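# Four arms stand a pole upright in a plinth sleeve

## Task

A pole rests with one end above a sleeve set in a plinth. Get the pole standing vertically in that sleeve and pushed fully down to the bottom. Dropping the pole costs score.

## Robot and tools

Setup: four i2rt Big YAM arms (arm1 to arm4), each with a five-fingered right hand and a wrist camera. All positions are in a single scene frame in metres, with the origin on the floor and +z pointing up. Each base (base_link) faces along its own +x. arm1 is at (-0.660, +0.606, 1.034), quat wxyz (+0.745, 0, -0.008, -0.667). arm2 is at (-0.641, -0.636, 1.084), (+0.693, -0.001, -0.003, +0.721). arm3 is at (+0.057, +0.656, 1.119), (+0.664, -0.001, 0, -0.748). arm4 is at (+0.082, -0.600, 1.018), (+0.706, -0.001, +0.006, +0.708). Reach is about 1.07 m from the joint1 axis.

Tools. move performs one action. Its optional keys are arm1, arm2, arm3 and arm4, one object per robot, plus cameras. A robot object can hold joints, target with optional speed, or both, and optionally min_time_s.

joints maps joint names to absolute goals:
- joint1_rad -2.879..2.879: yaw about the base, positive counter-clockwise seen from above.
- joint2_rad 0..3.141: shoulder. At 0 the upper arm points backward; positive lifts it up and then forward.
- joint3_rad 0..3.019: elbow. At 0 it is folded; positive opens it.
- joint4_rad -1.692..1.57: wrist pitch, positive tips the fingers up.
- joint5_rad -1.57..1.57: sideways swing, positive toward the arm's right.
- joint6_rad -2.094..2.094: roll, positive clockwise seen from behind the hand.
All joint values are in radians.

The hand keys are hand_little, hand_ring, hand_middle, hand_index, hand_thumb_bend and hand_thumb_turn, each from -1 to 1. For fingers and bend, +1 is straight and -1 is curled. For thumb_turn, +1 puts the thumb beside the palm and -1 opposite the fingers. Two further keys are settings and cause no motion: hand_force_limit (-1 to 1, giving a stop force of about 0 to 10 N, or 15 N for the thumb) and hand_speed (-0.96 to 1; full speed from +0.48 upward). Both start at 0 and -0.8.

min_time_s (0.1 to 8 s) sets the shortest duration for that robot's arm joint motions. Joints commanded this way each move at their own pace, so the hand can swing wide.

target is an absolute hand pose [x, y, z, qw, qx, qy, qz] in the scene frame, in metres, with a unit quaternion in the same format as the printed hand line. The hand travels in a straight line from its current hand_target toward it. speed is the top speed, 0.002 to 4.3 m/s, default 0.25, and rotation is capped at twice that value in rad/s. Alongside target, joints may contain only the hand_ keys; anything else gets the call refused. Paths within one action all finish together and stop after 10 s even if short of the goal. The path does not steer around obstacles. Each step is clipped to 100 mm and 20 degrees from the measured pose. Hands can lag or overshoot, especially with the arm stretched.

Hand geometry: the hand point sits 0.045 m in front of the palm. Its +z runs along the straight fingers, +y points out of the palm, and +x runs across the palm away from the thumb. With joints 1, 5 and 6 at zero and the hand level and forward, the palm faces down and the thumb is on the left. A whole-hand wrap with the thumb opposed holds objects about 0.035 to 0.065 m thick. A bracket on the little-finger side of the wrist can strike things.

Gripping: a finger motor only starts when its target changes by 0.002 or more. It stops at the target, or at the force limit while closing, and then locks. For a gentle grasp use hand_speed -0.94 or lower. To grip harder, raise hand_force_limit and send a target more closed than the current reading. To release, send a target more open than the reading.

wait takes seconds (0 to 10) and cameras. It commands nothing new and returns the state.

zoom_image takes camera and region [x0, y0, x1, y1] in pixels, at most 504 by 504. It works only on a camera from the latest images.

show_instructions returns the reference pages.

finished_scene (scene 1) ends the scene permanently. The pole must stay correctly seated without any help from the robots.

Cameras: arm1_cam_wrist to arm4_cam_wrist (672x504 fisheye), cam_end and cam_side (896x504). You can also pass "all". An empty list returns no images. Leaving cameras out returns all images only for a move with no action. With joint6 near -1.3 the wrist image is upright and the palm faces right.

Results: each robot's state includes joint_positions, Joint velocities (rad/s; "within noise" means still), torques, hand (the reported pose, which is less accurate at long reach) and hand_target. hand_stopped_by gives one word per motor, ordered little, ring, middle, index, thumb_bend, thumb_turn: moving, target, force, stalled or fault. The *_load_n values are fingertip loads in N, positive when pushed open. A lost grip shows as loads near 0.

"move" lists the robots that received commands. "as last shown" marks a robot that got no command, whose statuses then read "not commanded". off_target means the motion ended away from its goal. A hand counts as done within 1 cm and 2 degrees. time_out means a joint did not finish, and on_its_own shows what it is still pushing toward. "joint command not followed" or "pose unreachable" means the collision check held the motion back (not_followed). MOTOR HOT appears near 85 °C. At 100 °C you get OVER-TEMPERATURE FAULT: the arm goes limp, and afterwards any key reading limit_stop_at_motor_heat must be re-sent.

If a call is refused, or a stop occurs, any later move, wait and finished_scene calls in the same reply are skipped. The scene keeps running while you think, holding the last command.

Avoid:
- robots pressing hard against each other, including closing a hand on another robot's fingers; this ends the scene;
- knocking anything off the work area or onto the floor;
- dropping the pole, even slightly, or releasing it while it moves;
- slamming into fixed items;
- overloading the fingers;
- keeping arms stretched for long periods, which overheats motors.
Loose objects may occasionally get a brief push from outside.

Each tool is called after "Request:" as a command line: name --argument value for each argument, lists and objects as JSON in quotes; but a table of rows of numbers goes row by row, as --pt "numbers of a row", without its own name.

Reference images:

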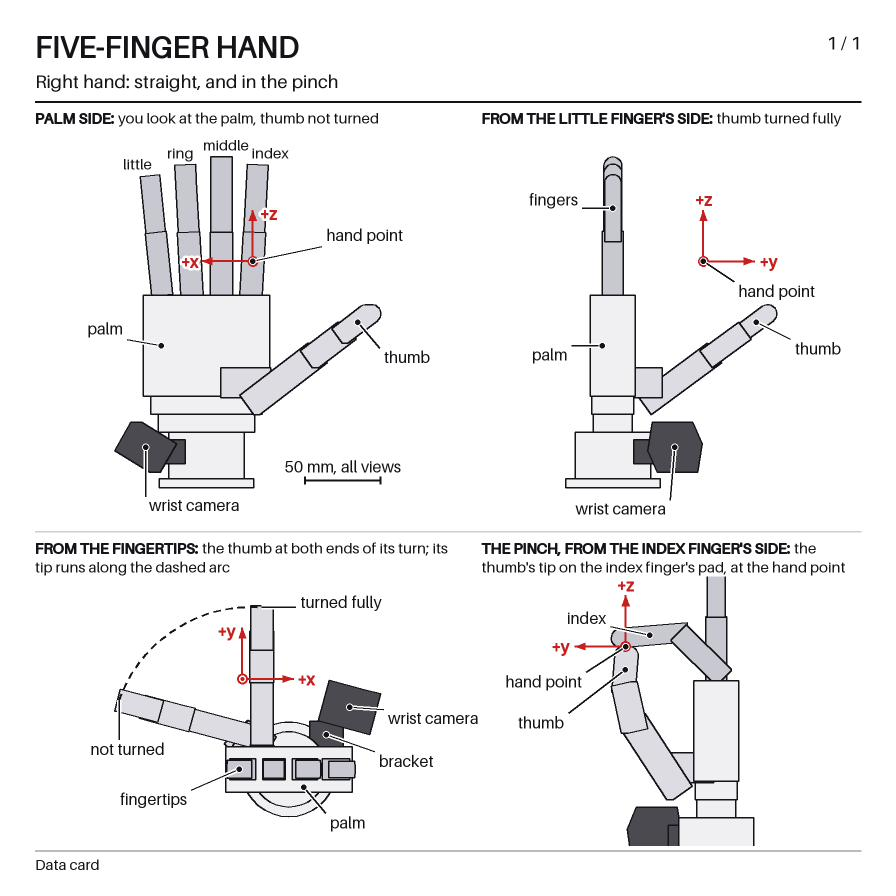

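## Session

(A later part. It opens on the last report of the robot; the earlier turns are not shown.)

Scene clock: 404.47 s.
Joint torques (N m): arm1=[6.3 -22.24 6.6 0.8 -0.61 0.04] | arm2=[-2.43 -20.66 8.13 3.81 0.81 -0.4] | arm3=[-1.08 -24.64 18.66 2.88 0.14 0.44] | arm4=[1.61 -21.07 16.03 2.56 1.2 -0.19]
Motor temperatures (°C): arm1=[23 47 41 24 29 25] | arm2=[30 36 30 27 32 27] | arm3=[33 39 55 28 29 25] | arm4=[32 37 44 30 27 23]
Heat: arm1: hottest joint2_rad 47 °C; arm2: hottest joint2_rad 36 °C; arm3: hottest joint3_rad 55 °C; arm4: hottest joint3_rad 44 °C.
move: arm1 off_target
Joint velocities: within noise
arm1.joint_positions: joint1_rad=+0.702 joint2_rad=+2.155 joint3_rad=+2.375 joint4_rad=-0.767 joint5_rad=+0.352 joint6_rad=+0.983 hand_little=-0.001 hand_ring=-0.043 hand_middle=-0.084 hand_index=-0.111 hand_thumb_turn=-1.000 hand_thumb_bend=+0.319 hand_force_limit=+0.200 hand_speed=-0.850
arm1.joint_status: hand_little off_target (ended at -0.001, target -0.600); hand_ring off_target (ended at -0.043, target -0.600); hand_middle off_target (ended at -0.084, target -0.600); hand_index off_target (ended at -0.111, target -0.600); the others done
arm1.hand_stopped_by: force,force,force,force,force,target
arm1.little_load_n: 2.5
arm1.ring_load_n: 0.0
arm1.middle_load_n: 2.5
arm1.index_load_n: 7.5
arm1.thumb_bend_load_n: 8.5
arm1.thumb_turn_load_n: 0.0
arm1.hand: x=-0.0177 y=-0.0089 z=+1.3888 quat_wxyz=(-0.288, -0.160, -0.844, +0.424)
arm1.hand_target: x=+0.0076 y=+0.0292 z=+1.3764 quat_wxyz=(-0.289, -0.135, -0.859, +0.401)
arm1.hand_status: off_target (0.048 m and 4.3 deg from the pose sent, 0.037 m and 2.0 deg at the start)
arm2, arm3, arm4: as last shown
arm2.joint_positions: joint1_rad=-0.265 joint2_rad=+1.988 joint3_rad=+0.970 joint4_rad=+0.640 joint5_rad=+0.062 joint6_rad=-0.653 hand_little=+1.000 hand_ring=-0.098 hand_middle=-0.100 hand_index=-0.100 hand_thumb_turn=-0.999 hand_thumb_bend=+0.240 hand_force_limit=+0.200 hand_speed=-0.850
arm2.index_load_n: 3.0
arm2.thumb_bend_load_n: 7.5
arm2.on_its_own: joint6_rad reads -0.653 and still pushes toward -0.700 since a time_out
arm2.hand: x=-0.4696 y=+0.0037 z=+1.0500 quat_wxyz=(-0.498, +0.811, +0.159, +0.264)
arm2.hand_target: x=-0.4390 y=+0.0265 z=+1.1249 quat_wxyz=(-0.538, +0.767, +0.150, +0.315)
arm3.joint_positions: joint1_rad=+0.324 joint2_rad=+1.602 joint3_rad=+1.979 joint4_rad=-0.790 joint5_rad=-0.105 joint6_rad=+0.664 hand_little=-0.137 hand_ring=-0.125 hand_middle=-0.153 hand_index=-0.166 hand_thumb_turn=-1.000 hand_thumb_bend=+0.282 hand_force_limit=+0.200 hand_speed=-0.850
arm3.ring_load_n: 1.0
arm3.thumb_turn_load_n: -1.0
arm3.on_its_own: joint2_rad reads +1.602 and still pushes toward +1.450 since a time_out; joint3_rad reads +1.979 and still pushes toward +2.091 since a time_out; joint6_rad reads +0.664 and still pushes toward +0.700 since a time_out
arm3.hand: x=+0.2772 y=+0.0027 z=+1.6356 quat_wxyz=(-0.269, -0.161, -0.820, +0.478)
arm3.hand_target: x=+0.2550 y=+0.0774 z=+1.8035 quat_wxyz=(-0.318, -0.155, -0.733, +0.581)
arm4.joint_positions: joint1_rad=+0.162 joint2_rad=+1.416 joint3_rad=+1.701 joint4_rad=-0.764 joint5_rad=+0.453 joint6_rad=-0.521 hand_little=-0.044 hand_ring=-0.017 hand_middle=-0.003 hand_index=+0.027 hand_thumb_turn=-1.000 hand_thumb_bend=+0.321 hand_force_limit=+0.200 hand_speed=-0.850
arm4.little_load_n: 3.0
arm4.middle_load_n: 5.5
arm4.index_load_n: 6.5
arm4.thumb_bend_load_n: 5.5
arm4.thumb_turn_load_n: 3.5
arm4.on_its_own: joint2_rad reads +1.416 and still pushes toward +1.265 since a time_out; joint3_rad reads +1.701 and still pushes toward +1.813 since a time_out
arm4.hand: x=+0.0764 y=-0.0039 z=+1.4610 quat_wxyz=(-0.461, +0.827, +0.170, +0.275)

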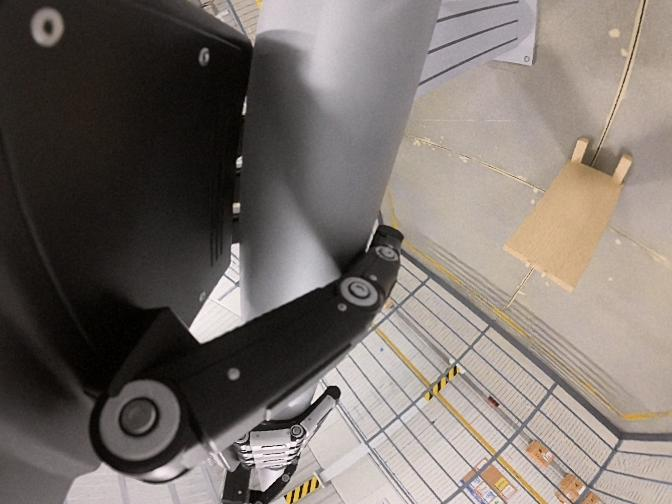

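Request:
move --arm1 '{"joints": {"hand_speed": -0.9, "hand_force_limit": 0.7, "hand_thumb_bend": 0.1, "hand_little": -0.7, "hand_ring": -0.7, "hand_middle": -0.7, "hand_index": -0.7}}'

Scene clock: 407.20 s.
Joint torques (N m): arm1=[6.48 -22.83 6.78 0.76 -0.33 0.23] | arm2=[-2.26 -20.89 8.2 3.77 0.81 -0.39] | arm3=[-1.08 -24.64 18.66 2.88 0.14 0.43] | arm4=[1.73 -21.01 16.13 2.55 1.22 -0.18]
Motor temperatures (°C): arm1=[23 47 41 24 29 25] | arm2=[30 36 30 27 32 27] | arm3=[33 39 56 28 28 25] | arm4=[32 37 44 30 27 23]
Heat: arm1: hottest joint2_rad 47 °C; arm2: hottest joint2_rad 36 °C; arm3: hottest joint3_rad 56 °C; arm4: hottest joint3_rad 44 °C.
move: arm1 off_target
Joint velocities: within noise
arm1.joint_positions: joint1_rad=+0.700 joint2_rad=+2.156 joint3_rad=+2.375 joint4_rad=-0.767 joint5_rad=+0.344 joint6_rad=+0.967 hand_little=-0.100 hand_ring=-0.103 hand_middle=-0.109 hand_index=-0.117 hand_thumb_turn=-1.000 hand_thumb_bend=+0.314 hand_force_limit=+0.700 hand_speed=-0.900
arm1.joint_status: hand_little off_target (ended at -0.100, target -0.700); hand_ring off_target (ended at -0.103, target -0.700); hand_middle off_target (ended at -0.109, target -0.700); hand_index off_target (ended at -0.117, target -0.700); hand_thumb_bend off_target (ended at +0.314, target +0.100); the others done
arm1.hand_stopped_by: force,force,force,force,force,target
arm1.little_load_n: 9.5
arm1.ring_load_n: 6.0
arm1.middle_load_n: 3.5
arm1.index_load_n: 3.5
arm1.thumb_bend_load_n: 12.5
arm1.thumb_turn_load_n: 1.0
arm1.hand: x=-0.0181 y=-0.0088 z=+1.3872 quat_wxyz=(-0.286, -0.152, -0.846, +0.424)
arm1.hand_target: x=+0.0074 y=+0.0289 z=+1.3763 quat_wxyz=(-0.289, -0.135, -0.859, +0.401)
arm1.hand_status: not commanded
arm2, arm3, arm4: as last shown
arm2.thumb_bend_load_n: 8.0
arm2.on_its_own: joint6_rad reads -0.653 and still pushes toward -0.700 since a time_out
arm3.little_load_n: 13.0
arm3.middle_load_n: 0.5
arm3.thumb_turn_load_n: -0.5
arm3.on_its_own: joint2_rad reads +1.602 and still pushes toward +1.450 since a time_out; joint3_rad reads +1.979 and still pushes toward +2.091 since a time_out; joint6_rad reads +0.664 and still pushes toward +0.700 since a time_out
arm3.hand: x=+0.2772 y=+0.0028 z=+1.6356 quat_wxyz=(-0.269, -0.161, -0.821, +0.478)
arm4.middle_load_n: 6.0
arm4.thumb_bend_load_n: 5.0
arm4.thumb_turn_load_n: 3.0
arm4.on_its_own: joint2_rad reads +1.416 and still pushes toward +1.265 since a time_out; joint3_rad reads +1.701 and still pushes toward +1.813 since a time_out
pictures: none

Request:
move --arm1 '{"joints": {"joint1_rad": 0.581, "joint2_rad": 1.835, "joint3_rad": 2.256, "joint4_rad": -0.681, "joint5_rad": 0.188, "joint6_rad": 1.001}, "min_time_s": 5.5}' --arm2 '{"joints": {"joint1_rad": -0.170, "joint2_rad": 1.878, "joint3_rad": 0.999, "joint4_rad": 0.668, "joint5_rad": 0.251, "joint6_rad": -0.793}, "min_time_s": 5.5}' --arm3 '{"joints": {"joint1_rad": 0.056, "joint2_rad": 1.764, "joint3_rad": 2.636, "joint4_rad": -1.158, "joint5_rad": -0.419, "joint6_rad": 0.710}, "min_time_s": 5.5}' --arm4 '{"joints": {"joint1_rad": 0.402, "joint2_rad": 1.510, "joint3_rad": 2.343, "joint4_rad": -1.066, "joint5_rad": 0.765, "joint6_rad": -0.520}, "min_time_s": 5.5}' --cameras '["cam_side", "cam_end", "arm2_cam_wrist"]'

Scene clock: 422.93 s.
Joint torques (N m): arm1=[1.14 -28.28 10.14 4.45 -0.03 0.21] | arm2=[-1.32 -20.37 7.92 3.3 0.86 -0.51] | arm3=[-2.14 -16.62 15.3 2.28 -0.41 0.36] | arm4=[1.85 -19.14 15.23 2.8 1.62 -0.3]
Motor temperatures (°C): arm1=[23 46 41 24 29 25] | arm2=[30 36 30 27 32 27] | arm3=[33 39 58 28 28 25] | arm4=[32 37 46 30 27 23]
Heat: arm1: hottest joint2_rad 46 °C; arm2: hottest joint2_rad 36 °C; arm3: hottest joint3_rad 58 °C; arm4: hottest joint3_rad 46 °C.
move: arm1 time_out; arm2 time_out; arm3 time_out; arm4 time_out
Joint velocities: within noise
arm1.joint_positions: joint1_rad=+0.589 joint2_rad=+1.951 joint3_rad=+2.228 joint4_rad=-0.745 joint5_rad=+0.190 joint6_rad=+0.984 hand_little=-0.100 hand_ring=-0.104 hand_middle=-0.109 hand_index=-0.117 hand_thumb_turn=-1.000 hand_thumb_bend=+0.314 hand_force_limit=+0.700 hand_speed=-0.900
arm1.joint_status: joint4_rad time_out (moved +0.022 of +0.086); the others done
arm1.hand_stopped_by: force,force,force,force,force,target
arm1.little_load_n: 1.0
arm1.ring_load_n: 2.0
arm1.middle_load_n: 1.0
arm1.index_load_n: 4.5
arm1.thumb_bend_load_n: 6.5
arm1.thumb_turn_load_n: 1.5
arm1.on_its_own: joint4_rad reads -0.745 and still pushes toward -0.681 since a time_out
arm1.hand: x=-0.1045 y=-0.0113 z=+1.4770 quat_wxyz=(-0.341, -0.170, -0.828, +0.411)
arm1.hand_target: x=-0.1334 y=+0.0135 z=+1.6039 quat_wxyz=(-0.411, -0.179, -0.766, +0.461)
arm1.hand_status: not commanded
arm2.joint_positions: joint1_rad=-0.157 joint2_rad=+1.950 joint3_rad=+0.970 joint4_rad=+0.640 joint5_rad=+0.230 joint6_rad=-0.729 hand_little=+1.000 hand_ring=-0.098 hand_middle=-0.100 hand_index=-0.100 hand_thumb_turn=-0.999 hand_thumb_bend=+0.240 hand_force_limit=+0.200 hand_speed=-0.850
arm2.joint_status: joint6_rad time_out (moved -0.076 of -0.140); the others done
arm2.hand_stopped_by: fault,force,force,force,force,target
arm2.little_load_n: 0.0
arm2.ring_load_n: 0.0
arm2.middle_load_n: -0.5
arm2.index_load_n: 2.0
arm2.thumb_bend_load_n: 8.0
arm2.thumb_turn_load_n: 6.5
arm2.on_its_own: joint6_rad reads -0.729 and still pushes toward -0.793 since a time_out
arm2.hand: x=-0.5030 y=+0.0130 z=+1.0785 quat_wxyz=(-0.485, +0.792, +0.182, +0.323)
arm2.hand_target: x=-0.4841 y=+0.0316 z=+1.1467 quat_wxyz=(-0.516, +0.754, +0.177, +0.367)
arm2.hand_status: not commanded
arm3.joint_positions: joint1_rad=+0.079 joint2_rad=+1.794 joint3_rad=+2.546 joint4_rad=-1.170 joint5_rad=-0.415 joint6_rad=+0.681 hand_little=-0.138 hand_ring=-0.125 hand_middle=-0.153 hand_index=-0.166 hand_thumb_turn=-1.000 hand_thumb_bend=+0.282 hand_force_limit=+0.200 hand_speed=-0.850
arm3.joint_status: joint3_rad time_out (moved +0.567 of +0.657); the others done
arm3.hand_stopped_by: force,force,force,force,force,target
arm3.little_load_n: 1.5
arm3.ring_load_n: 0.0
arm3.middle_load_n: 0.0
arm3.index_load_n: 1.0
arm3.thumb_bend_load_n: 9.5
arm3.thumb_turn_load_n: 0.0
arm3.on_its_own: joint3_rad reads +2.546 and still pushes toward +2.636 since a time_out
arm3.hand: x=+0.1674 y=+0.0039 z=+1.7471 quat_wxyz=(-0.331, -0.184, -0.808, +0.452)
arm3.hand_target: x=+0.1555 y=+0.0322 z=+1.8120 quat_wxyz=(-0.343, -0.179, -0.772, +0.503)
arm3.hand_status: not commanded
arm4.joint_positions: joint1_rad=+0.390 joint2_rad=+1.614 joint3_rad=+2.191 joint4_rad=-1.099 joint5_rad=+0.731 joint6_rad=-0.490 hand_little=-0.045 hand_ring=-0.017 hand_middle=-0.003 hand_index=+0.027 hand_thumb_turn=-1.000 hand_thumb_bend=+0.321 hand_force_limit=+0.200 hand_speed=-0.850
arm4.joint_status: joint3_rad time_out (moved +0.490 of +0.642); joint5_rad time_out (moved +0.278 of +0.312); the others done
arm4.hand_stopped_by: force,force,force,force,force,target
arm4.little_load_n: 1.0
arm4.ring_load_n: 0.0
arm4.middle_load_n: 4.0
arm4.index_load_n: 4.5
arm4.thumb_bend_load_n: 10.0
arm4.thumb_turn_load_n: 5.5
arm4.on_its_own: joint3_rad reads +2.191 and still pushes toward +2.304 since a time_out; joint5_rad reads +0.731 and still pushes toward +0.765 since a time_out
arm4.hand: x=-0.0156 y=-0.0074 z=+1.5597 quat_wxyz=(-0.449, +0.811, +0.184, +0.328)
arm4.hand_target: x=+0.0081 y=-0.0611 z=+1.6759 quat_wxyz=(-0.539, +0.766, +0.127, +0.326)
arm4.hand_status: not commanded
pictures: arm2_cam_wrist, cam_end, cam_side

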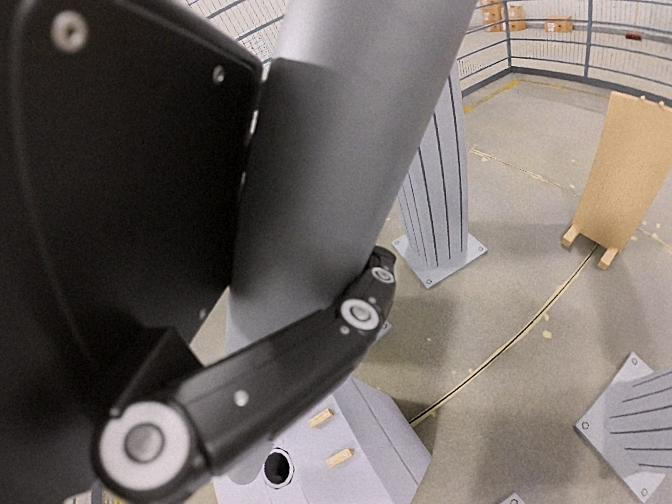

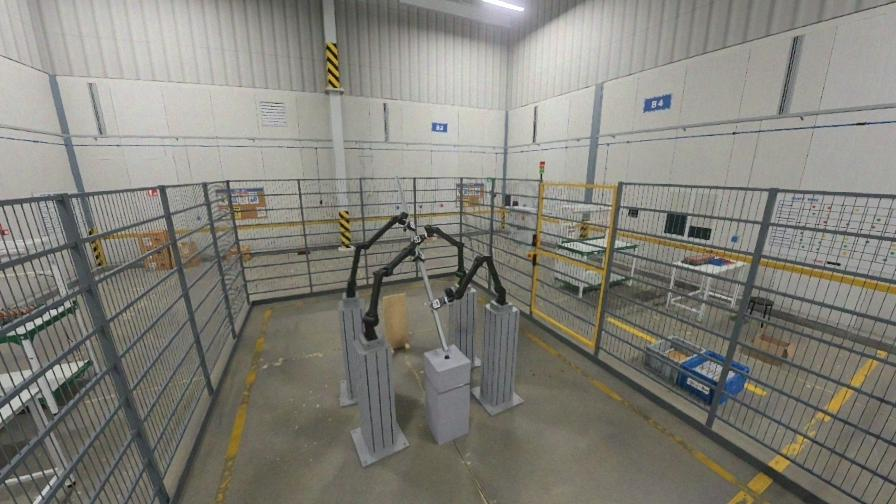

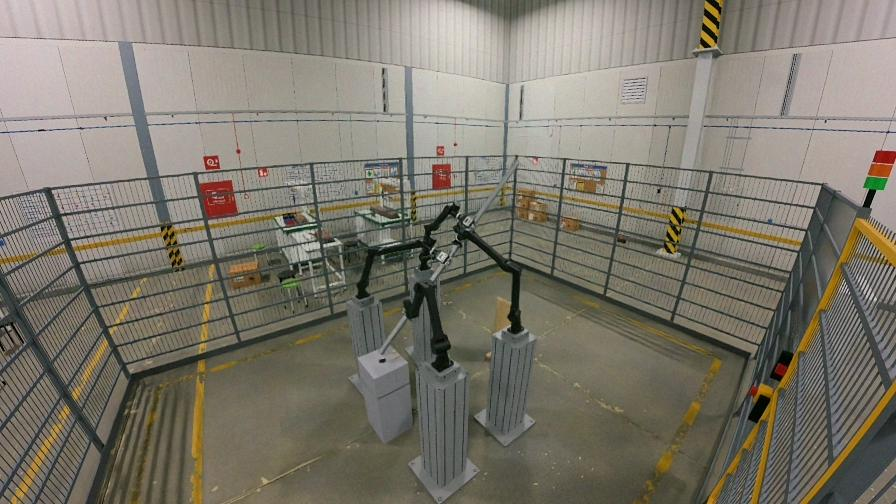

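Request:
move --arm1 '{"joints": {"joint1_rad": 0.581, "joint2_rad": 1.745, "joint3_rad": 2.285, "joint4_rad": -0.660, "joint5_rad": 0.188, "joint6_rad": 1.001}, "min_time_s": 3}' --arm2 '{"joints": {"joint1_rad": -0.170, "joint2_rad": 1.898, "joint3_rad": 0.990, "joint4_rad": 0.660, "joint5_rad": 0.251, "joint6_rad": -0.780}, "min_time_s": 3}' --arm3 '{"joints": {"joint1_rad": 0.079, "joint2_rad": 1.800, "joint3_rad": 2.550, "joint4_rad": -1.170, "joint5_rad": -0.415, "joint6_rad": 0.685}, "min_time_s": 3}' --arm4 '{"joints": {"joint1_rad": 0.402, "joint2_rad": 1.489, "joint3_rad": 2.320, "joint4_rad": -1.066, "joint5_rad": 0.760, "joint6_rad": -0.510}, "min_time_s": 3}'

Scene clock: 443.50 s.
Joint torques (N m): arm1=[0.56 -34.49 12.21 5.41 -0.07 0.21] | arm2=[-1.32 -19.19 7.39 2.97 0.86 -0.44] | arm3=[-0.21 -14.39 8.49 1.88 -0.25 0.08] | arm4=[1.79 -20.54 15.2 2.74 1.42 -0.25]
Motor temperatures (°C): arm1=[23 47 43 25 29 25] | arm2=[30 37 31 27 32 27] | arm3=[33 38 55 28 28 24] | arm4=[32 38 47 30 28 23]
Heat: arm1: hottest joint2_rad 47 °C; arm2: hottest joint2_rad 37 °C; arm3: hottest joint3_rad 55 °C; arm4: hottest joint3_rad 47 °C.
move: arm1 time_out; arm2 time_out; arm3 done; arm4 time_out
Joint velocities: within noise
arm1.joint_positions: joint1_rad=+0.589 joint2_rad=+1.945 joint3_rad=+2.228 joint4_rad=-0.745 joint5_rad=+0.190 joint6_rad=+0.982 hand_little=-0.100 hand_ring=-0.104 hand_middle=-0.109 hand_index=-0.117 hand_thumb_turn=-1.000 hand_thumb_bend=+0.314 hand_force_limit=+0.700 hand_speed=-0.900
arm1.joint_status: joint2_rad time_out (moved -0.006 of -0.206); joint4_rad time_out (moved +0.000 of +0.085); the others done
arm1.hand_stopped_by: force,force,force,force,force,target
arm1.little_load_n: 1.0
arm1.ring_load_n: 2.0
arm1.middle_load_n: 2.0
arm1.index_load_n: 5.5
arm1.thumb_bend_load_n: 5.5
arm1.thumb_turn_load_n: 1.5
arm1.on_its_own: joint2_rad reads +1.945 and still pushes toward +1.745 since a time_out; joint4_rad reads -0.745 and still pushes toward -0.660 since a time_out
arm1.hand: x=-0.1061 y=-0.0100 z=+1.4818 quat_wxyz=(-0.343, -0.170, -0.826, +0.413)
arm1.hand_target: x=-0.1630 y=+0.0487 z=+1.6944 quat_wxyz=(-0.454, -0.177, -0.721, +0.493)
arm1.hand_status: not commanded
arm2.joint_positions: joint1_rad=-0.154 joint2_rad=+1.949 joint3_rad=+0.970 joint4_rad=+0.640 joint5_rad=+0.230 joint6_rad=-0.729 hand_little=+1.000 hand_ring=-0.098 hand_middle=-0.100 hand_index=-0.100 hand_thumb_turn=-0.999 hand_thumb_bend=+0.240 hand_force_limit=+0.200 hand_speed=-0.850
arm2.joint_status: joint6_rad time_out (moved +0.000 of -0.051); the others done
arm2.hand_stopped_by: fault,force,force,force,force,target
arm2.little_load_n: 0.0
arm2.ring_load_n: -0.5
arm2.middle_load_n: 0.0
arm2.index_load_n: 2.5
arm2.thumb_bend_load_n: 8.0
arm2.thumb_turn_load_n: 7.0
arm2.on_its_own: joint6_rad reads -0.729 and still pushes toward -0.780 since a time_out
arm2.hand: x=-0.5053 y=+0.0135 z=+1.0787 quat_wxyz=(-0.486, +0.792, +0.183, +0.322)
arm2.hand_target: x=-0.4859 y=+0.0257 z=+1.1271 quat_wxyz=(-0.505, +0.765, +0.178, +0.358)
arm2.hand_status: not commanded
arm3.joint_positions: joint1_rad=+0.079 joint2_rad=+1.798 joint3_rad=+2.546 joint4_rad=-1.172 joint5_rad=-0.415 joint6_rad=+0.680 hand_little=-0.138 hand_ring=-0.125 hand_middle=-0.153 hand_index=-0.166 hand_thumb_turn=-1.000 hand_thumb_bend=+0.282 hand_force_limit=+0.200 hand_speed=-0.850
arm3.joint_status: all done
arm3.hand_stopped_by: force,force,force,force,force,target
arm3.little_load_n: 0.5
arm3.ring_load_n: 0.0
arm3.middle_load_n: 0.0
arm3.index_load_n: 1.0
arm3.thumb_bend_load_n: 9.5
arm3.thumb_turn_load_n: 0.0
arm3.hand: x=+0.1673 y=+0.0021 z=+1.7440 quat_wxyz=(-0.330, -0.185, -0.809, +0.450)
arm3.hand_target: x=+0.1673 y=+0.0016 z=+1.7456 quat_wxyz=(-0.332, -0.186, -0.808, +0.451)
arm3.hand_status: not commanded
arm4.joint_positions: joint1_rad=+0.391 joint2_rad=+1.614 joint3_rad=+2.191 joint4_rad=-1.099 joint5_rad=+0.731 joint6_rad=-0.486 hand_little=-0.045 hand_ring=-0.017 hand_middle=-0.003 hand_index=+0.027 hand_thumb_turn=-1.000 hand_thumb_bend=+0.321 hand_force_limit=+0.200 hand_speed=-0.850
arm4.joint_status: joint3_rad time_out (moved +0.000 of +0.129); the others done
arm4.hand_stopped_by: force,force,force,force,force,target
arm4.little_load_n: 1.0
arm4.ring_load_n: 0.0
arm4.middle_load_n: 4.0
arm4.index_load_n: 5.0
arm4.thumb_bend_load_n: 9.5
arm4.thumb_turn_load_n: 6.0
arm4.on_its_own: joint3_rad reads +2.191 and still pushes toward +2.304 since a time_out
arm4.hand: x=-0.0161 y=-0.0073 z=+1.5596 quat_wxyz=(-0.449, +0.811, +0.182, +0.327)
arm4.hand_target: x=+0.0109 y=-0.0709 z=+1.6861 quat_wxyz=(-0.550, +0.762, +0.120, +0.320)
arm4.hand_status: not commanded
pictures: none

Request:
move --arm3 '{"joints": {"hand_speed": -0.7, "hand_thumb_bend": 1.0, "hand_little": 0.9, "hand_ring": 0.9, "hand_middle": 0.9, "hand_index": 0.9}}' --cameras '["arm3_cam_wrist"]'

Scene clock: 446.47 s.
Joint torques (N m): arm1=[0.79 -34.37 12.12 5.31 -0.08 0.28] | arm2=[-1.73 -18.9 7.3 3.02 0.82 -0.43] | arm3=[-0.26 -14.45 8.5 1.89 -0.25 0.07] | arm4=[1.85 -20.48 15.15 2.89 1.45 -0.32]
Motor temperatures (°C): arm1=[23 49 43 25 29 25] | arm2=[30 36 31 27 32 27] | arm3=[33 37 55 28 28 24] | arm4=[32 38 47 30 28 23]
Heat: arm1: hottest joint2_rad 49 °C; arm2: hottest joint2_rad 36 °C; arm3: hottest joint3_rad 55 °C; arm4: hottest joint3_rad 47 °C.
move: arm3 done
Joint velocities: within noise
arm1, arm2, arm4: as last shown
arm1.joint_positions: joint1_rad=+0.589 joint2_rad=+1.944 joint3_rad=+2.225 joint4_rad=-0.745 joint5_rad=+0.190 joint6_rad=+0.977 hand_little=-0.100 hand_ring=-0.104 hand_middle=-0.109 hand_index=-0.117 hand_thumb_turn=-1.000 hand_thumb_bend=+0.314 hand_force_limit=+0.700 hand_speed=-0.900
arm1.little_load_n: 0.5
arm1.ring_load_n: 1.5
arm1.middle_load_n: 1.5
arm1.thumb_bend_load_n: 6.5
arm1.thumb_turn_load_n: 1.0
arm1.on_its_own: joint2_rad reads +1.944 and still pushes toward +1.745 since a time_out; joint4_rad reads -0.745 and still pushes toward -0.660 since a time_out
arm1.hand: x=-0.1063 y=-0.0098 z=+1.4799 quat_wxyz=(-0.341, -0.167, -0.828, +0.414)
arm1.hand_target: x=-0.1630 y=+0.0487 z=+1.6943 quat_wxyz=(-0.453, -0.177, -0.721, +0.493)
arm2.joint_positions: joint1_rad=-0.149 joint2_rad=+1.948 joint3_rad=+0.970 joint4_rad=+0.640 joint5_rad=+0.231 joint6_rad=-0.728 hand_little=+1.000 hand_ring=-0.098 hand_middle=-0.100 hand_index=-0.100 hand_thumb_turn=-0.999 hand_thumb_bend=+0.240 hand_force_limit=+0.200 hand_speed=-0.850
arm2.ring_load_n: 0.0
arm2.thumb_bend_load_n: 8.5
arm2.thumb_turn_load_n: 7.5
arm2.on_its_own: joint6_rad reads -0.728 and still pushes toward -0.780 since a time_out
arm2.hand: x=-0.5081 y=+0.0142 z=+1.0795 quat_wxyz=(-0.487, +0.791, +0.184, +0.322)
arm2.hand_target: x=-0.4858 y=+0.0256 z=+1.1269 quat_wxyz=(-0.505, +0.765, +0.178, +0.359)
arm3.joint_positions: joint1_rad=+0.079 joint2_rad=+1.798 joint3_rad=+2.546 joint4_rad=-1.172 joint5_rad=-0.415 joint6_rad=+0.680 hand_little=+0.900 hand_ring=+0.900 hand_middle=+0.900 hand_index=+0.900 hand_thumb_turn=-1.000 hand_thumb_bend=+1.000 hand_force_limit=+0.200 hand_speed=-0.700
arm3.joint_status: all done
arm3.hand_stopped_by: target,target,target,target,target,target
arm3.little_load_n: 0.0
arm3.ring_load_n: 0.0
arm3.middle_load_n: 0.0
arm3.index_load_n: 0.0
arm3.thumb_bend_load_n: 0.0
arm3.thumb_turn_load_n: 0.0
arm3.hand: x=+0.1673 y=+0.0021 z=+1.7440 quat_wxyz=(-0.330, -0.185, -0.809, +0.450)
arm3.hand_target: x=+0.1673 y=+0.0016 z=+1.7456 quat_wxyz=(-0.332, -0.186, -0.808, +0.451)
arm3.hand_status: not commanded
arm4.joint_positions: joint1_rad=+0.391 joint2_rad=+1.615 joint3_rad=+2.191 joint4_rad=-1.104 joint5_rad=+0.730 joint6_rad=-0.479 hand_little=-0.045 hand_ring=-0.017 hand_middle=-0.003 hand_index=+0.027 hand_thumb_turn=-1.000 hand_thumb_bend=+0.322 hand_force_limit=+0.200 hand_speed=-0.850
arm4.thumb_bend_load_n: 12.0
arm4.thumb_turn_load_n: 7.0
arm4.on_its_own: joint3_rad reads +2.191 and still pushes toward +2.304 since a time_out; joint5_rad reads +0.730 and still pushes toward +0.760 since a time_out
arm4.hand: x=-0.0165 y=-0.0078 z=+1.5584 quat_wxyz=(-0.449, +0.812, +0.181, +0.326)
arm4.hand_target: x=+0.0109 y=-0.0710 z=+1.6862 quat_wxyz=(-0.550, +0.762, +0.120, +0.320)

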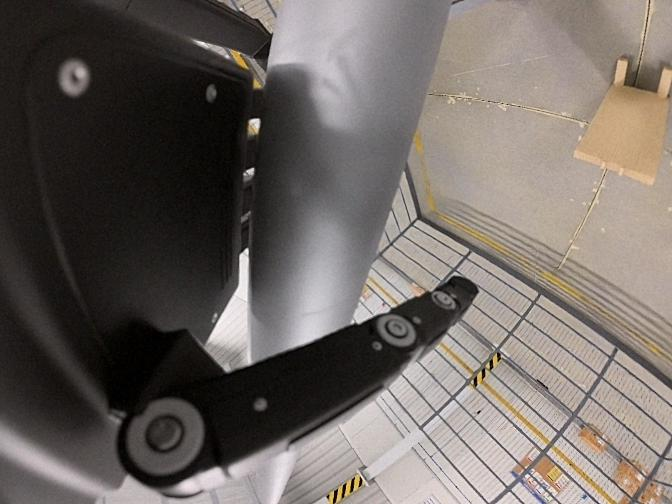

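Request:
move --arm3 '{"target": [0.119, 0.115, 1.795, 0.330, 0.185, 0.809, -0.450], "speed": 0.1}'

Request:
move --arm3 '{"target": [0.330, 0.300, 1.500, 0.330, 0.185, 0.809, -0.450], "speed": 0.25}' --cameras '["cam_side"]'

Scene clock: 451.40 s.
Joint torques (N m): arm1=[0.85 -35.14 12.25 5.42 -0.05 0.27] | arm2=[-1.26 -18.96 7.28 2.92 0.82 -0.46] | arm3=[-0.67 -12.04 7.13 1.48 -0.41 -0.14] | arm4=[1.67 -20.66 15.12 2.95 1.45 -0.33]
Motor temperatures (°C): arm1=[23 51 43 26 28 25] | arm2=[30 36 31 27 32 27] | arm3=[33 37 54 28 28 24] | arm4=[32 39 47 30 28 23]
Heat: arm1: hottest joint2_rad 51 °C; arm2: hottest joint2_rad 36 °C; arm3: hottest joint3_rad 54 °C; arm4: hottest joint3_rad 47 °C.
move: arm3 done
Joint velocities: within noise
arm1, arm2, arm4: as last shown
arm1.joint_positions: joint1_rad=+0.589 joint2_rad=+1.944 joint3_rad=+2.225 joint4_rad=-0.745 joint5_rad=+0.190 joint6_rad=+0.976 hand_little=-0.100 hand_ring=-0.104 hand_middle=-0.109 hand_index=-0.117 hand_thumb_turn=-1.000 hand_thumb_bend=+0.314 hand_force_limit=+0.700 hand_speed=-0.900
arm1.ring_load_n: 2.0
arm1.middle_load_n: 2.0
arm1.on_its_own: joint2_rad reads +1.944 and still pushes toward +1.745 since a time_out; joint4_rad reads -0.745 and still pushes toward -0.660 since a time_out
arm2.joint_positions: joint1_rad=-0.149 joint2_rad=+1.948 joint3_rad=+0.970 joint4_rad=+0.640 joint5_rad=+0.232 joint6_rad=-0.728 hand_little=+1.000 hand_ring=-0.098 hand_middle=-0.100 hand_index=-0.100 hand_thumb_turn=-0.999 hand_thumb_bend=+0.240 hand_force_limit=+0.200 hand_speed=-0.850
arm2.thumb_bend_load_n: 8.0
arm2.on_its_own: joint6_rad reads -0.728 and still pushes toward -0.780 since a time_out
arm2.hand: x=-0.5083 y=+0.0142 z=+1.0795 quat_wxyz=(-0.487, +0.791, +0.184, +0.321)
arm2.hand_target: x=-0.4860 y=+0.0256 z=+1.1269 quat_wxyz=(-0.505, +0.765, +0.178, +0.358)
arm3.joint_positions: joint1_rad=-0.043 joint2_rad=+1.602 joint3_rad=+2.452 joint4_rad=-1.303 joint5_rad=-0.526 joint6_rad=+0.634 hand_little=+0.900 hand_ring=+0.900 hand_middle=+0.900 hand_index=+0.900 hand_thumb_turn=-1.000 hand_thumb_bend=+1.000 hand_force_limit=+0.200 hand_speed=-0.700
arm3.joint_status: not commanded
arm3.hand_stopped_by: target,target,target,target,target,target
arm3.little_load_n: 0.0
arm3.ring_load_n: 0.0
arm3.middle_load_n: 0.0
arm3.index_load_n: 0.0
arm3.thumb_bend_load_n: 0.0
arm3.thumb_turn_load_n: 0.0
arm3.hand: x=+0.1211 y=+0.1081 z=+1.7926 quat_wxyz=(-0.333, -0.189, -0.808, +0.447)
arm3.hand_target: x=+0.1190 y=+0.1148 z=+1.7950 quat_wxyz=(-0.330, -0.185, -0.809, +0.450)
arm3.hand_status: done (0.008 m and 0.8 deg from the pose sent, 0.133 m and 0.1 deg at the start)
arm4.on_its_own: joint3_rad reads +2.191 and still pushes toward +2.304 since a time_out; joint5_rad reads +0.730 and still pushes toward +0.760 since a time_out
pictures: none

Scene clock: 453.93 s.
Joint torques (N m): arm1=[1.32 -34.96 12.18 5.61 -0.06 0.27] | arm2=[-1.61 -18.78 7.19 3 0.81 -0.47] | arm3=[0.44 -4.48 9.88 2.69 0.11 0.14] | arm4=[2.08 -20.66 15.21 2.97 1.45 -0.32]
Motor temperatures (°C): arm1=[23 52 43 26 28 25] | arm2=[30 36 31 27 31 27] | arm3=[33 37 53 28 28 24] | arm4=[32 39 47 30 28 23]
Heat: arm1: hottest joint2_rad 52 °C; arm2: hottest joint2_rad 36 °C; arm3: hottest joint3_rad 53 °C; arm4: hottest joint3_rad 47 °C.
move: arm3 done
Joint velocities: within noise
arm1, arm2, arm4: as last shown
arm1.thumb_bend_load_n: 6.0
arm1.on_its_own: joint2_rad reads +1.944 and still pushes toward +1.745 since a time_out; joint4_rad reads -0.745 and still pushes toward -0.660 since a time_out
arm2.thumb_turn_load_n: 8.0
arm2.on_its_own: joint6_rad reads -0.728 and still pushes toward -0.780 since a time_out
arm3.joint_positions: joint1_rad=+0.682 joint2_rad=+0.839 joint3_rad=+0.944 joint4_rad=-0.522 joint5_rad=+0.146 joint6_rad=+0.907 hand_little=+0.900 hand_ring=+0.900 hand_middle=+0.900 hand_index=+0.900 hand_thumb_turn=-1.000 hand_thumb_bend=+1.000 hand_force_limit=+0.200 hand_speed=-0.700
arm3.joint_status: not commanded
arm3.hand_stopped_by: target,target,target,target,target,target
arm3.little_load_n: 0.0
arm3.ring_load_n: 0.0
arm3.middle_load_n: 0.0
arm3.index_load_n: 0.0
arm3.thumb_bend_load_n: 0.0
arm3.thumb_turn_load_n: 0.0
arm3.hand: x=+0.3276 y=+0.2981 z=+1.4923 quat_wxyz=(-0.319, -0.182, -0.817, +0.445)
arm3.hand_target: x=+0.3299 y=+0.3000 z=+1.4999 quat_wxyz=(-0.330, -0.185, -0.809, +0.450)
arm3.hand_status: done (0.008 m and 1.7 deg from the pose sent, 0.408 m and 0.7 deg at the start)
arm4.thumb_turn_load_n: 7.5
arm4.on_its_own: joint3_rad reads +2.191 and still pushes toward +2.304 since a time_out; joint5_rad reads +0.730 and still pushes toward +0.760 since a time_out

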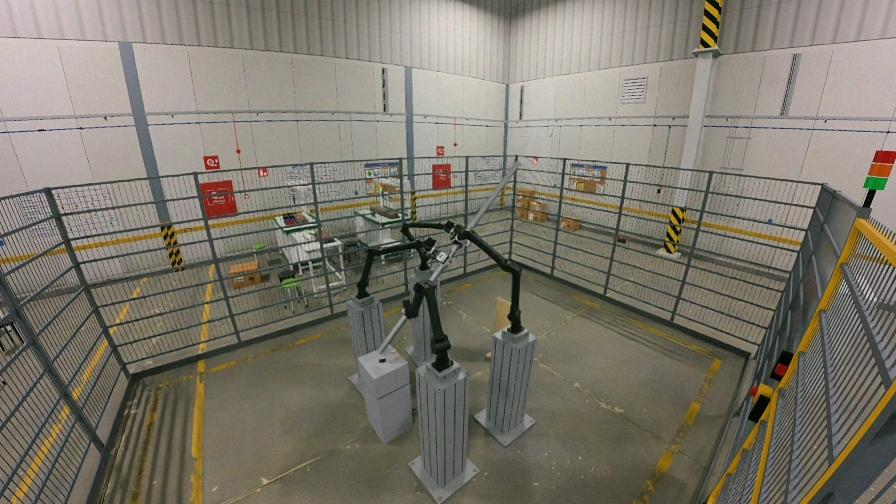

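Request:
move --arm1 '{"joints": {"joint1_rad": 0.510, "joint2_rad": 1.597, "joint3_rad": 2.234, "joint4_rad": -0.588, "joint5_rad": 0.134, "joint6_rad": 1.031}, "min_time_s": 4}' --arm2 '{"joints": {"joint1_rad": -0.176, "joint2_rad": 1.882, "joint3_rad": 0.985, "joint4_rad": 0.657, "joint5_rad": 0.296, "joint6_rad": -0.839}, "min_time_s": 4}' --arm4 '{"joints": {"joint1_rad": 0.477, "joint2_rad": 1.735, "joint3_rad": 2.587, "joint4_rad": -1.233, "joint5_rad": 0.849, "joint6_rad": -0.524}, "min_time_s": 4}' --cameras '["cam_side", "arm2_cam_wrist"]'

Scene clock: 467.20 s.
Joint torques (N m): arm1=[-1.96 -38.59 14.52 7.17 0.33 0.69] | arm2=[-3.6 -20.13 7.05 3.06 1.82 -0.63] | arm3=[0.38 -4.54 9.88 2.65 0.11 0.18] | arm4=[2.32 -16.44 13.64 2.32 1.37 -0.16]
Motor temperatures (°C): arm1=[23 55 44 27 28 25] | arm2=[30 35 31 27 32 27] | arm3=[33 36 53 28 28 24] | arm4=[32 38 47 30 28 23]
Heat: arm1: hottest joint2_rad 55 °C; arm2: hottest joint2_rad 35 °C; arm3: hottest joint3_rad 53 °C; arm4: hottest joint3_rad 47 °C.
move: arm1 time_out; arm2 time_out; arm4 time_out
Joint velocities: within noise
arm1.joint_positions: joint1_rad=+0.553 joint2_rad=+1.857 joint3_rad=+2.142 joint4_rad=-0.720 joint5_rad=+0.126 joint6_rad=+0.969 hand_little=-0.100 hand_ring=-0.104 hand_middle=-0.109 hand_index=-0.117 hand_thumb_turn=-1.000 hand_thumb_bend=+0.314 hand_force_limit=+0.700 hand_speed=-0.900
arm1.joint_status: joint2_rad time_out (moved -0.087 of -0.347); joint3_rad time_out (moved -0.083 of +0.009); joint4_rad time_out (moved +0.025 of +0.157); joint6_rad time_out (moved -0.007 of +0.055); the others done
arm1.hand_stopped_by: force,force,force,force,force,target
arm1.little_load_n: 2.5
arm1.ring_load_n: 2.5
arm1.middle_load_n: 1.0
arm1.index_load_n: 3.0
arm1.thumb_bend_load_n: 8.5
arm1.thumb_turn_load_n: -1.5
arm1.on_its_own: joint2_rad reads +1.857 and still pushes toward +1.597 since a time_out; joint3_rad reads +2.142 and still pushes toward +2.234 since a time_out; joint4_rad reads -0.720 and still pushes toward -0.588 since a time_out; joint6_rad reads +0.969 and still pushes toward +1.031 since a time_out
arm1.hand: x=-0.1364 y=+0.0010 z=+1.5048 quat_wxyz=(-0.361, -0.162, -0.822, +0.410)
arm1.hand_target: x=-0.2399 y=+0.0822 z=+1.7881 quat_wxyz=(-0.505, -0.188, -0.658, +0.526)
arm1.hand_status: not commanded
arm2.joint_positions: joint1_rad=-0.129 joint2_rad=+1.946 joint3_rad=+0.970 joint4_rad=+0.635 joint5_rad=+0.252 joint6_rad=-0.760 hand_little=+1.000 hand_ring=-0.098 hand_middle=-0.100 hand_index=-0.100 hand_thumb_turn=-0.999 hand_thumb_bend=+0.240 hand_force_limit=+0.200 hand_speed=-0.850
arm2.joint_status: joint1_rad time_out (moved +0.020 of -0.027); joint5_rad time_out (moved +0.021 of +0.064); joint6_rad time_out (moved -0.032 of -0.111); the others done
arm2.hand_stopped_by: fault,force,force,force,force,target
arm2.little_load_n: 0.0
arm2.ring_load_n: 0.0
arm2.middle_load_n: 0.0
arm2.index_load_n: 3.0
arm2.thumb_bend_load_n: 8.0
arm2.thumb_turn_load_n: 6.0
arm2.on_its_own: joint1_rad reads -0.129 and still pushes toward -0.176 since a time_out; joint5_rad reads +0.252 and still pushes toward +0.296 since a time_out; joint6_rad reads -0.760 and still pushes toward -0.839 since a time_out
arm2.hand: x=-0.5155 y=+0.0142 z=+1.0805 quat_wxyz=(-0.480, +0.788, +0.199, +0.331)
arm2.hand_target: x=-0.4708 y=+0.0181 z=+1.1369 quat_wxyz=(-0.486, +0.760, +0.183, +0.391)
arm2.hand_status: not commanded
arm3: as last shown
arm3.joint_positions: joint1_rad=+0.682 joint2_rad=+0.839 joint3_rad=+0.944 joint4_rad=-0.522 joint5_rad=+0.146 joint6_rad=+0.908 hand_little=+0.900 hand_ring=+0.900 hand_middle=+0.900 hand_index=+0.900 hand_thumb_turn=-1.000 hand_thumb_bend=+1.000 hand_force_limit=+0.200 hand_speed=-0.700
arm3.hand: x=+0.3277 y=+0.2980 z=+1.4925 quat_wxyz=(-0.319, -0.182, -0.817, +0.445)
arm3.hand_target: x=+0.3299 y=+0.3000 z=+1.5000 quat_wxyz=(-0.330, -0.185, -0.809, +0.450)
arm4.joint_positions: joint1_rad=+0.456 joint2_rad=+1.785 joint3_rad=+2.487 joint4_rad=-1.256 joint5_rad=+0.822 joint6_rad=-0.508 hand_little=-0.044 hand_ring=-0.017 hand_middle=-0.003 hand_index=+0.026 hand_thumb_turn=-1.000 hand_thumb_bend=+0.322 hand_force_limit=+0.200 hand_speed=-0.850
arm4.joint_status: joint3_rad time_out (moved +0.296 of +0.396); the others done
arm4.hand_stopped_by: force,force,force,force,force,target
arm4.little_load_n: 9.0
arm4.ring_load_n: 3.0
arm4.middle_load_n: 0.5
arm4.index_load_n: 0.0
arm4.thumb_bend_load_n: 12.0
arm4.thumb_turn_load_n: 3.0
arm4.on_its_own: joint3_rad reads +2.487 and still pushes toward +2.587 since a time_out
arm4.hand: x=-0.0496 y=+0.0062 z=+1.5806 quat_wxyz=(-0.434, +0.803, +0.200, +0.357)
arm4.hand_target: x=-0.0414 y=-0.0261 z=+1.6565 quat_wxyz=(-0.500, +0.776, +0.161, +0.349)
arm4.hand_status: not commanded
pictures: arm2_cam_wrist, cam_side

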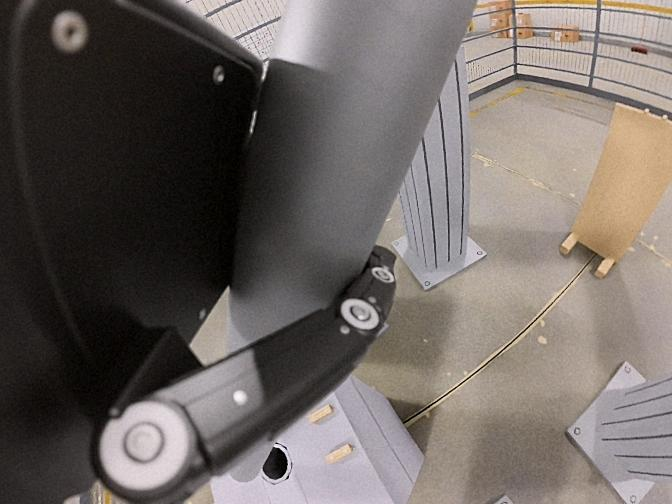

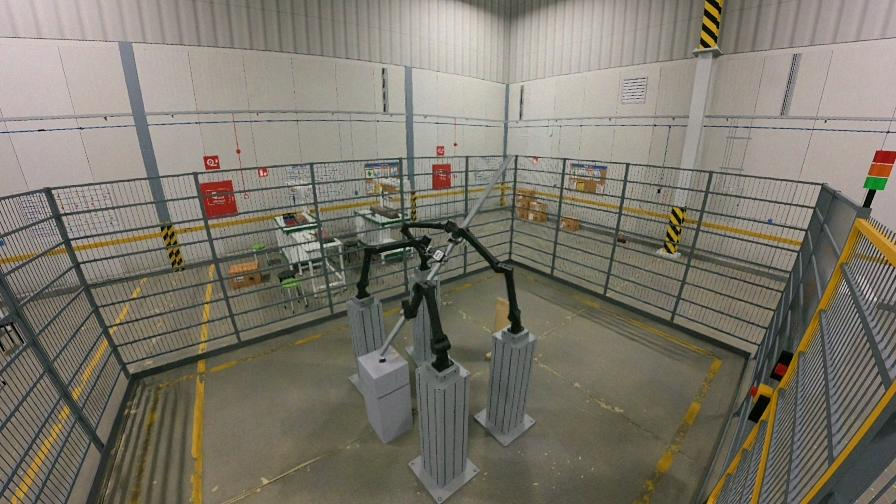

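Request:
move --arm1 '{"joints": {"joint1_rad": 0.510, "joint2_rad": 1.530, "joint3_rad": 2.255, "joint4_rad": -0.570, "joint5_rad": 0.134, "joint6_rad": 1.031}, "min_time_s": 3}' --arm2 '{"joints": {"joint1_rad": -0.176, "joint2_rad": 1.892, "joint3_rad": 0.985, "joint4_rad": 0.657, "joint5_rad": 0.296, "joint6_rad": -0.820}, "min_time_s": 3}' --arm4 '{"joints": {"joint1_rad": 0.460, "joint2_rad": 1.785, "joint3_rad": 2.495, "joint4_rad": -1.252, "joint5_rad": 0.824, "joint6_rad": -0.510}, "min_time_s": 3}'

Scene clock: 474.33 s.
Joint torques (N m): arm1=[-2.26 -42.11 16.36 7.87 0.46 0.78] | arm2=[-4.07 -19.49 7.1 3.04 1.81 -0.54] | arm3=[0.32 -4.48 9.87 2.65 0.11 0.18] | arm4=[1.44 -14.1 6.78 1.52 0.45 0.02]
Motor temperatures (°C): arm1=[23 56 47 28 28 25] | arm2=[30 35 31 27 33 27] | arm3=[33 35 52 28 28 24] | arm4=[32 38 45 30 28 23]
Heat: arm1: hottest joint2_rad 56 °C; arm2: hottest joint2_rad 35 °C; arm3: hottest joint3_rad 52 °C; arm4: hottest joint3_rad 45 °C.
move: arm1 time_out; arm2 time_out; arm4 done
Joint velocities: within noise
arm1.joint_positions: joint1_rad=+0.553 joint2_rad=+1.845 joint3_rad=+2.127 joint4_rad=-0.720 joint5_rad=+0.124 joint6_rad=+0.953 hand_little=-0.100 hand_ring=-0.104 hand_middle=-0.109 hand_index=-0.117 hand_thumb_turn=-1.000 hand_thumb_bend=+0.314 hand_force_limit=+0.700 hand_speed=-0.900
arm1.joint_status: joint2_rad time_out (moved -0.012 of -0.327); joint3_rad time_out (moved -0.015 of +0.113); joint4_rad time_out (moved +0.000 of +0.150); joint6_rad time_out (moved -0.016 of +0.062); the others done
arm1.hand_stopped_by: force,force,force,force,force,target
arm1.little_load_n: 4.0
arm1.ring_load_n: 3.5
arm1.middle_load_n: 1.0
arm1.index_load_n: 2.5
arm1.thumb_bend_load_n: 10.0
arm1.thumb_turn_load_n: -3.5
arm1.on_its_own: joint2_rad reads +1.845 and still pushes toward +1.530 since a time_out; joint3_rad reads +2.127 and still pushes toward +2.246 since a time_out; joint4_rad reads -0.720 and still pushes toward -0.570 since a time_out; joint6_rad reads +0.953 and still pushes toward +1.031 since a time_out
arm1.hand: x=-0.1391 y=+0.0050 z=+1.5041 quat_wxyz=(-0.357, -0.155, -0.824, +0.411)
arm1.hand_target: x=-0.2675 y=+0.1209 z=+1.8420 quat_wxyz=(-0.530, -0.183, -0.622, +0.546)
arm1.hand_status: not commanded
arm2.joint_positions: joint1_rad=-0.120 joint2_rad=+1.946 joint3_rad=+0.968 joint4_rad=+0.635 joint5_rad=+0.252 joint6_rad=-0.757 hand_little=+1.000 hand_ring=-0.098 hand_middle=-0.100 hand_index=-0.100 hand_thumb_turn=-0.999 hand_thumb_bend=+0.240 hand_force_limit=+0.200 hand_speed=-0.850
arm2.joint_status: joint1_rad time_out (moved +0.009 of -0.047); joint5_rad time_out (moved +0.000 of +0.044); joint6_rad time_out (moved +0.004 of -0.060); the others done
arm2.hand_stopped_by: fault,force,force,force,force,target
arm2.little_load_n: -0.5
arm2.ring_load_n: 0.0
arm2.middle_load_n: 0.0
arm2.index_load_n: 2.5
arm2.thumb_bend_load_n: 7.5
arm2.thumb_turn_load_n: 6.5
arm2.on_its_own: joint1_rad reads -0.120 and still pushes toward -0.176 since a time_out; joint5_rad reads +0.252 and still pushes toward +0.296 since a time_out; joint6_rad reads -0.757 and still pushes toward -0.820 since a time_out
arm2.hand: x=-0.5216 y=+0.0142 z=+1.0794 quat_wxyz=(-0.481, +0.788, +0.201, +0.328)
arm2.hand_target: x=-0.4722 y=+0.0177 z=+1.1297 quat_wxyz=(-0.486, +0.765, +0.177, +0.384)
arm2.hand_status: not commanded
arm3: as last shown
arm4.joint_positions: joint1_rad=+0.455 joint2_rad=+1.798 joint3_rad=+2.487 joint4_rad=-1.257 joint5_rad=+0.821 joint6_rad=-0.511 hand_little=-0.044 hand_ring=-0.017 hand_middle=-0.003 hand_index=+0.026 hand_thumb_turn=-1.000 hand_thumb_bend=+0.322 hand_force_limit=+0.200 hand_speed=-0.850
arm4.joint_status: all done
arm4.hand_stopped_by: force,force,force,force,force,target
arm4.little_load_n: 7.5
arm4.ring_load_n: 0.5
arm4.middle_load_n: 0.5
arm4.index_load_n: 0.0
arm4.thumb_bend_load_n: 7.5
arm4.thumb_turn_load_n: 2.0
arm4.hand: x=-0.0514 y=+0.0112 z=+1.5726 quat_wxyz=(-0.428, +0.804, +0.205, +0.358)
arm4.hand_target: x=-0.0515 y=+0.0055 z=+1.5848 quat_wxyz=(-0.439, +0.801, +0.199, +0.356)
arm4.hand_status: not commanded
pictures: none

Request:
move --arm1 '{"joints": {"joint1_rad": 0.520, "joint2_rad": 1.550, "joint3_rad": 2.370, "joint4_rad": -0.560, "joint5_rad": 0.134, "joint6_rad": 1.000}, "min_time_s": 3}'

Scene clock: 483.67 s.
Joint torques (N m): arm1=[-1.08 -40.7 16.28 8.47 0.45 0.68] | arm2=[-4.31 -19.14 7.16 3.04 1.82 -0.54] | arm3=[0.32 -4.48 9.87 2.63 0.11 0.18] | arm4=[1.44 -14.33 6.83 1.55 0.46 -0.01]
Motor temperatures (°C): arm1=[23 62 54 29 28 26] | arm2=[30 35 31 27 34 27] | arm3=[33 34 51 28 28 24] | arm4=[32 37 43 29 27 23]
Heat: arm1: hottest joint2_rad 62 °C; arm2: hottest joint2_rad 35 °C; arm3: hottest joint3_rad 51 °C; arm4: hottest joint3_rad 43 °C.
move: arm1 time_out
Joint velocities: within noise
arm1.joint_positions: joint1_rad=+0.553 joint2_rad=+1.845 joint3_rad=+2.127 joint4_rad=-0.720 joint5_rad=+0.123 joint6_rad=+0.936 hand_little=-0.100 hand_ring=-0.104 hand_middle=-0.109 hand_index=-0.117 hand_thumb_turn=-1.000 hand_thumb_bend=+0.314 hand_force_limit=+0.700 hand_speed=-0.900
arm1.joint_status: joint2_rad time_out (moved +0.000 of -0.295); joint3_rad time_out (moved +0.000 of +0.243); joint4_rad time_out (moved +0.000 of +0.160); joint6_rad time_out (moved -0.017 of +0.047); the others done
arm1.hand_stopped_by: force,force,force,force,force,target
arm1.little_load_n: 3.5
arm1.ring_load_n: 3.5
arm1.middle_load_n: 1.5
arm1.index_load_n: 3.0
arm1.thumb_bend_load_n: 10.0
arm1.thumb_turn_load_n: -2.5
arm1.on_its_own: joint2_rad reads +1.845 and still pushes toward +1.550 since a time_out; joint3_rad reads +2.127 and still pushes toward +2.239 since a time_out (your +2.370 is given up); joint4_rad reads -0.720 and still pushes toward -0.560 since a time_out; joint6_rad reads +0.936 and still pushes toward +1.000 since a time_out
arm1.hand: x=-0.1394 y=+0.0054 z=+1.5031 quat_wxyz=(-0.354, -0.148, -0.825, +0.414)
arm1.hand_target: x=-0.2536 y=+0.1124 z=+1.8265 quat_wxyz=(-0.520, -0.171, -0.632, +0.549)
arm1.hand_status: not commanded
arm2, arm3, arm4: as last shown
arm2.joint_positions: joint1_rad=-0.119 joint2_rad=+1.946 joint3_rad=+0.968 joint4_rad=+0.634 joint5_rad=+0.252 joint6_rad=-0.755 hand_little=+1.000 hand_ring=-0.098 hand_middle=-0.100 hand_index=-0.100 hand_thumb_turn=-0.999 hand_thumb_bend=+0.240 hand_force_limit=+0.200 hand_speed=-0.850
arm2.little_load_n: 0.0
arm2.thumb_turn_load_n: 7.0
arm2.on_its_own: joint1_rad reads -0.119 and still pushes toward -0.176 since a time_out; joint5_rad reads +0.252 and still pushes toward +0.296 since a time_out; joint6_rad reads -0.755 and still pushes toward -0.820 since a time_out
arm2.hand: x=-0.5221 y=+0.0142 z=+1.0791 quat_wxyz=(-0.481, +0.788, +0.201, +0.327)
arm2.hand_target: x=-0.4721 y=+0.0177 z=+1.1297 quat_wxyz=(-0.486, +0.765, +0.177, +0.384)
arm3.middle_load_n: 0.5
arm4.joint_positions: joint1_rad=+0.455 joint2_rad=+1.799 joint3_rad=+2.487 joint4_rad=-1.257 joint5_rad=+0.821 joint6_rad=-0.511 hand_little=-0.044 hand_ring=-0.017 hand_middle=-0.003 hand_index=+0.026 hand_thumb_turn=-1.000 hand_thumb_bend=+0.322 hand_force_limit=+0.200 hand_speed=-0.850
arm4.middle_load_n: 0.0
arm4.thumb_bend_load_n: 7.0
arm4.thumb_turn_load_n: 2.5
arm4.hand: x=-0.0516 y=+0.0117 z=+1.5719 quat_wxyz=(-0.427, +0.804, +0.205, +0.359)
pictures: none

Request:
move --arm1 '{"joints": {"joint1_rad": 0.530, "joint2_rad": 1.680, "joint3_rad": 2.220, "joint4_rad": -0.620, "joint5_rad": 0.134, "joint6_rad": 0.980}, "min_time_s": 1.5}' --arm4 '{"joints": {"joint1_rad": 0.460, "joint2_rad": 1.660, "joint3_rad": 2.620, "joint4_rad": -1.230, "joint5_rad": 0.834, "joint6_rad": -0.510}, "min_time_s": 1.5}'

Scene clock: 488.27 s.
Joint torques (N m): arm1=[-0.26 -31.21 14.83 5.86 0.34 0.48] | arm2=[-4.19 -19.55 7.31 3.08 1.64 -0.54] | arm3=[0.38 -4.48 9.89 2.66 0.11 0.18] | arm4=[1.08 -22.77 14.6 2.56 1.44 -0.07]
Motor temperatures (°C): arm1=[23 62 55 30 28 26] | arm2=[30 35 31 27 34 27] | arm3=[33 34 51 28 28 24] | arm4=[32 38 42 29 27 23]
Heat: arm1: hottest joint2_rad 62 °C; arm2: hottest joint2_rad 35 °C; arm3: hottest joint3_rad 51 °C; arm4: hottest joint3_rad 42 °C.
move: arm1 time_out; arm4 time_out
Joint velocities: within noise
arm1.joint_positions: joint1_rad=+0.553 joint2_rad=+1.847 joint3_rad=+2.123 joint4_rad=-0.716 joint5_rad=+0.126 joint6_rad=+0.935 hand_little=-0.100 hand_ring=-0.104 hand_middle=-0.109 hand_index=-0.117 hand_thumb_turn=-1.000 hand_thumb_bend=+0.314 hand_force_limit=+0.700 hand_speed=-0.900
arm1.joint_status: joint2_rad time_out (moved +0.002 of -0.165); joint3_rad time_out (moved -0.004 of +0.093); joint4_rad time_out (moved +0.004 of +0.100); joint6_rad time_out (moved -0.002 of +0.044); the others done
arm1.hand_stopped_by: force,force,force,force,force,target
arm1.little_load_n: 4.0
arm1.ring_load_n: 3.5
arm1.middle_load_n: 2.0
arm1.index_load_n: 3.0
arm1.thumb_bend_load_n: 8.0
arm1.thumb_turn_load_n: -2.0
arm1.on_its_own: joint2_rad reads +1.847 and still pushes toward +1.680 since a time_out; joint3_rad reads +2.123 and still pushes toward +2.220 since a time_out; joint4_rad reads -0.716 and still pushes toward -0.620 since a time_out; joint6_rad reads +0.935 and still pushes toward +0.980 since a time_out
arm1.hand: x=-0.1390 y=+0.0043 z=+1.4999 quat_wxyz=(-0.352, -0.148, -0.826, +0.415)
arm1.hand_target: x=-0.1984 y=+0.0500 z=+1.7115 quat_wxyz=(-0.462, -0.169, -0.709, +0.505)
arm1.hand_status: not commanded
arm2, arm3: as last shown
arm2.joint_positions: joint1_rad=-0.119 joint2_rad=+1.946 joint3_rad=+0.967 joint4_rad=+0.632 joint5_rad=+0.258 joint6_rad=-0.755 hand_little=+1.000 hand_ring=-0.098 hand_middle=-0.100 hand_index=-0.100 hand_thumb_turn=-0.999 hand_thumb_bend=+0.240 hand_force_limit=+0.200 hand_speed=-0.850
arm2.index_load_n: 3.0
arm2.thumb_turn_load_n: 5.5
arm2.on_its_own: joint1_rad reads -0.119 and still pushes toward -0.176 since a time_out; joint5_rad reads +0.258 and still pushes toward +0.296 since a time_out; joint6_rad reads -0.755 and still pushes toward -0.820 since a time_out
arm2.hand: x=-0.5214 y=+0.0129 z=+1.0783 quat_wxyz=(-0.479, +0.789, +0.200, +0.329)
arm2.hand_target: x=-0.4722 y=+0.0177 z=+1.1297 quat_wxyz=(-0.486, +0.765, +0.177, +0.384)
arm3.middle_load_n: 0.0
arm4.joint_positions: joint1_rad=+0.455 joint2_rad=+1.792 joint3_rad=+2.497 joint4_rad=-1.259 joint5_rad=+0.805 joint6_rad=-0.504 hand_little=-0.044 hand_ring=-0.017 hand_middle=-0.003 hand_index=+0.026 hand_thumb_turn=-1.000 hand_thumb_bend=+0.322 hand_force_limit=+0.200 hand_speed=-0.850
arm4.joint_status: joint3_rad time_out (moved +0.010 of +0.133); the others done
arm4.hand_stopped_by: force,force,force,force,force,target
arm4.little_load_n: 6.0
arm4.ring_load_n: 2.0
arm4.middle_load_n: 1.5
arm4.index_load_n: 0.0
arm4.thumb_bend_load_n: 8.5
arm4.thumb_turn_load_n: 5.5
arm4.on_its_own: joint3_rad reads +2.497 and still pushes toward +2.609 since a time_out
arm4.hand: x=-0.0528 y=+0.0087 z=+1.5792 quat_wxyz=(-0.437, +0.804, +0.203, +0.349)
arm4.hand_target: x=-0.0153 y=-0.0615 z=+1.7046 quat_wxyz=(-0.539, +0.763, +0.126, +0.334)
arm4.hand_status: not commanded
pictures: none


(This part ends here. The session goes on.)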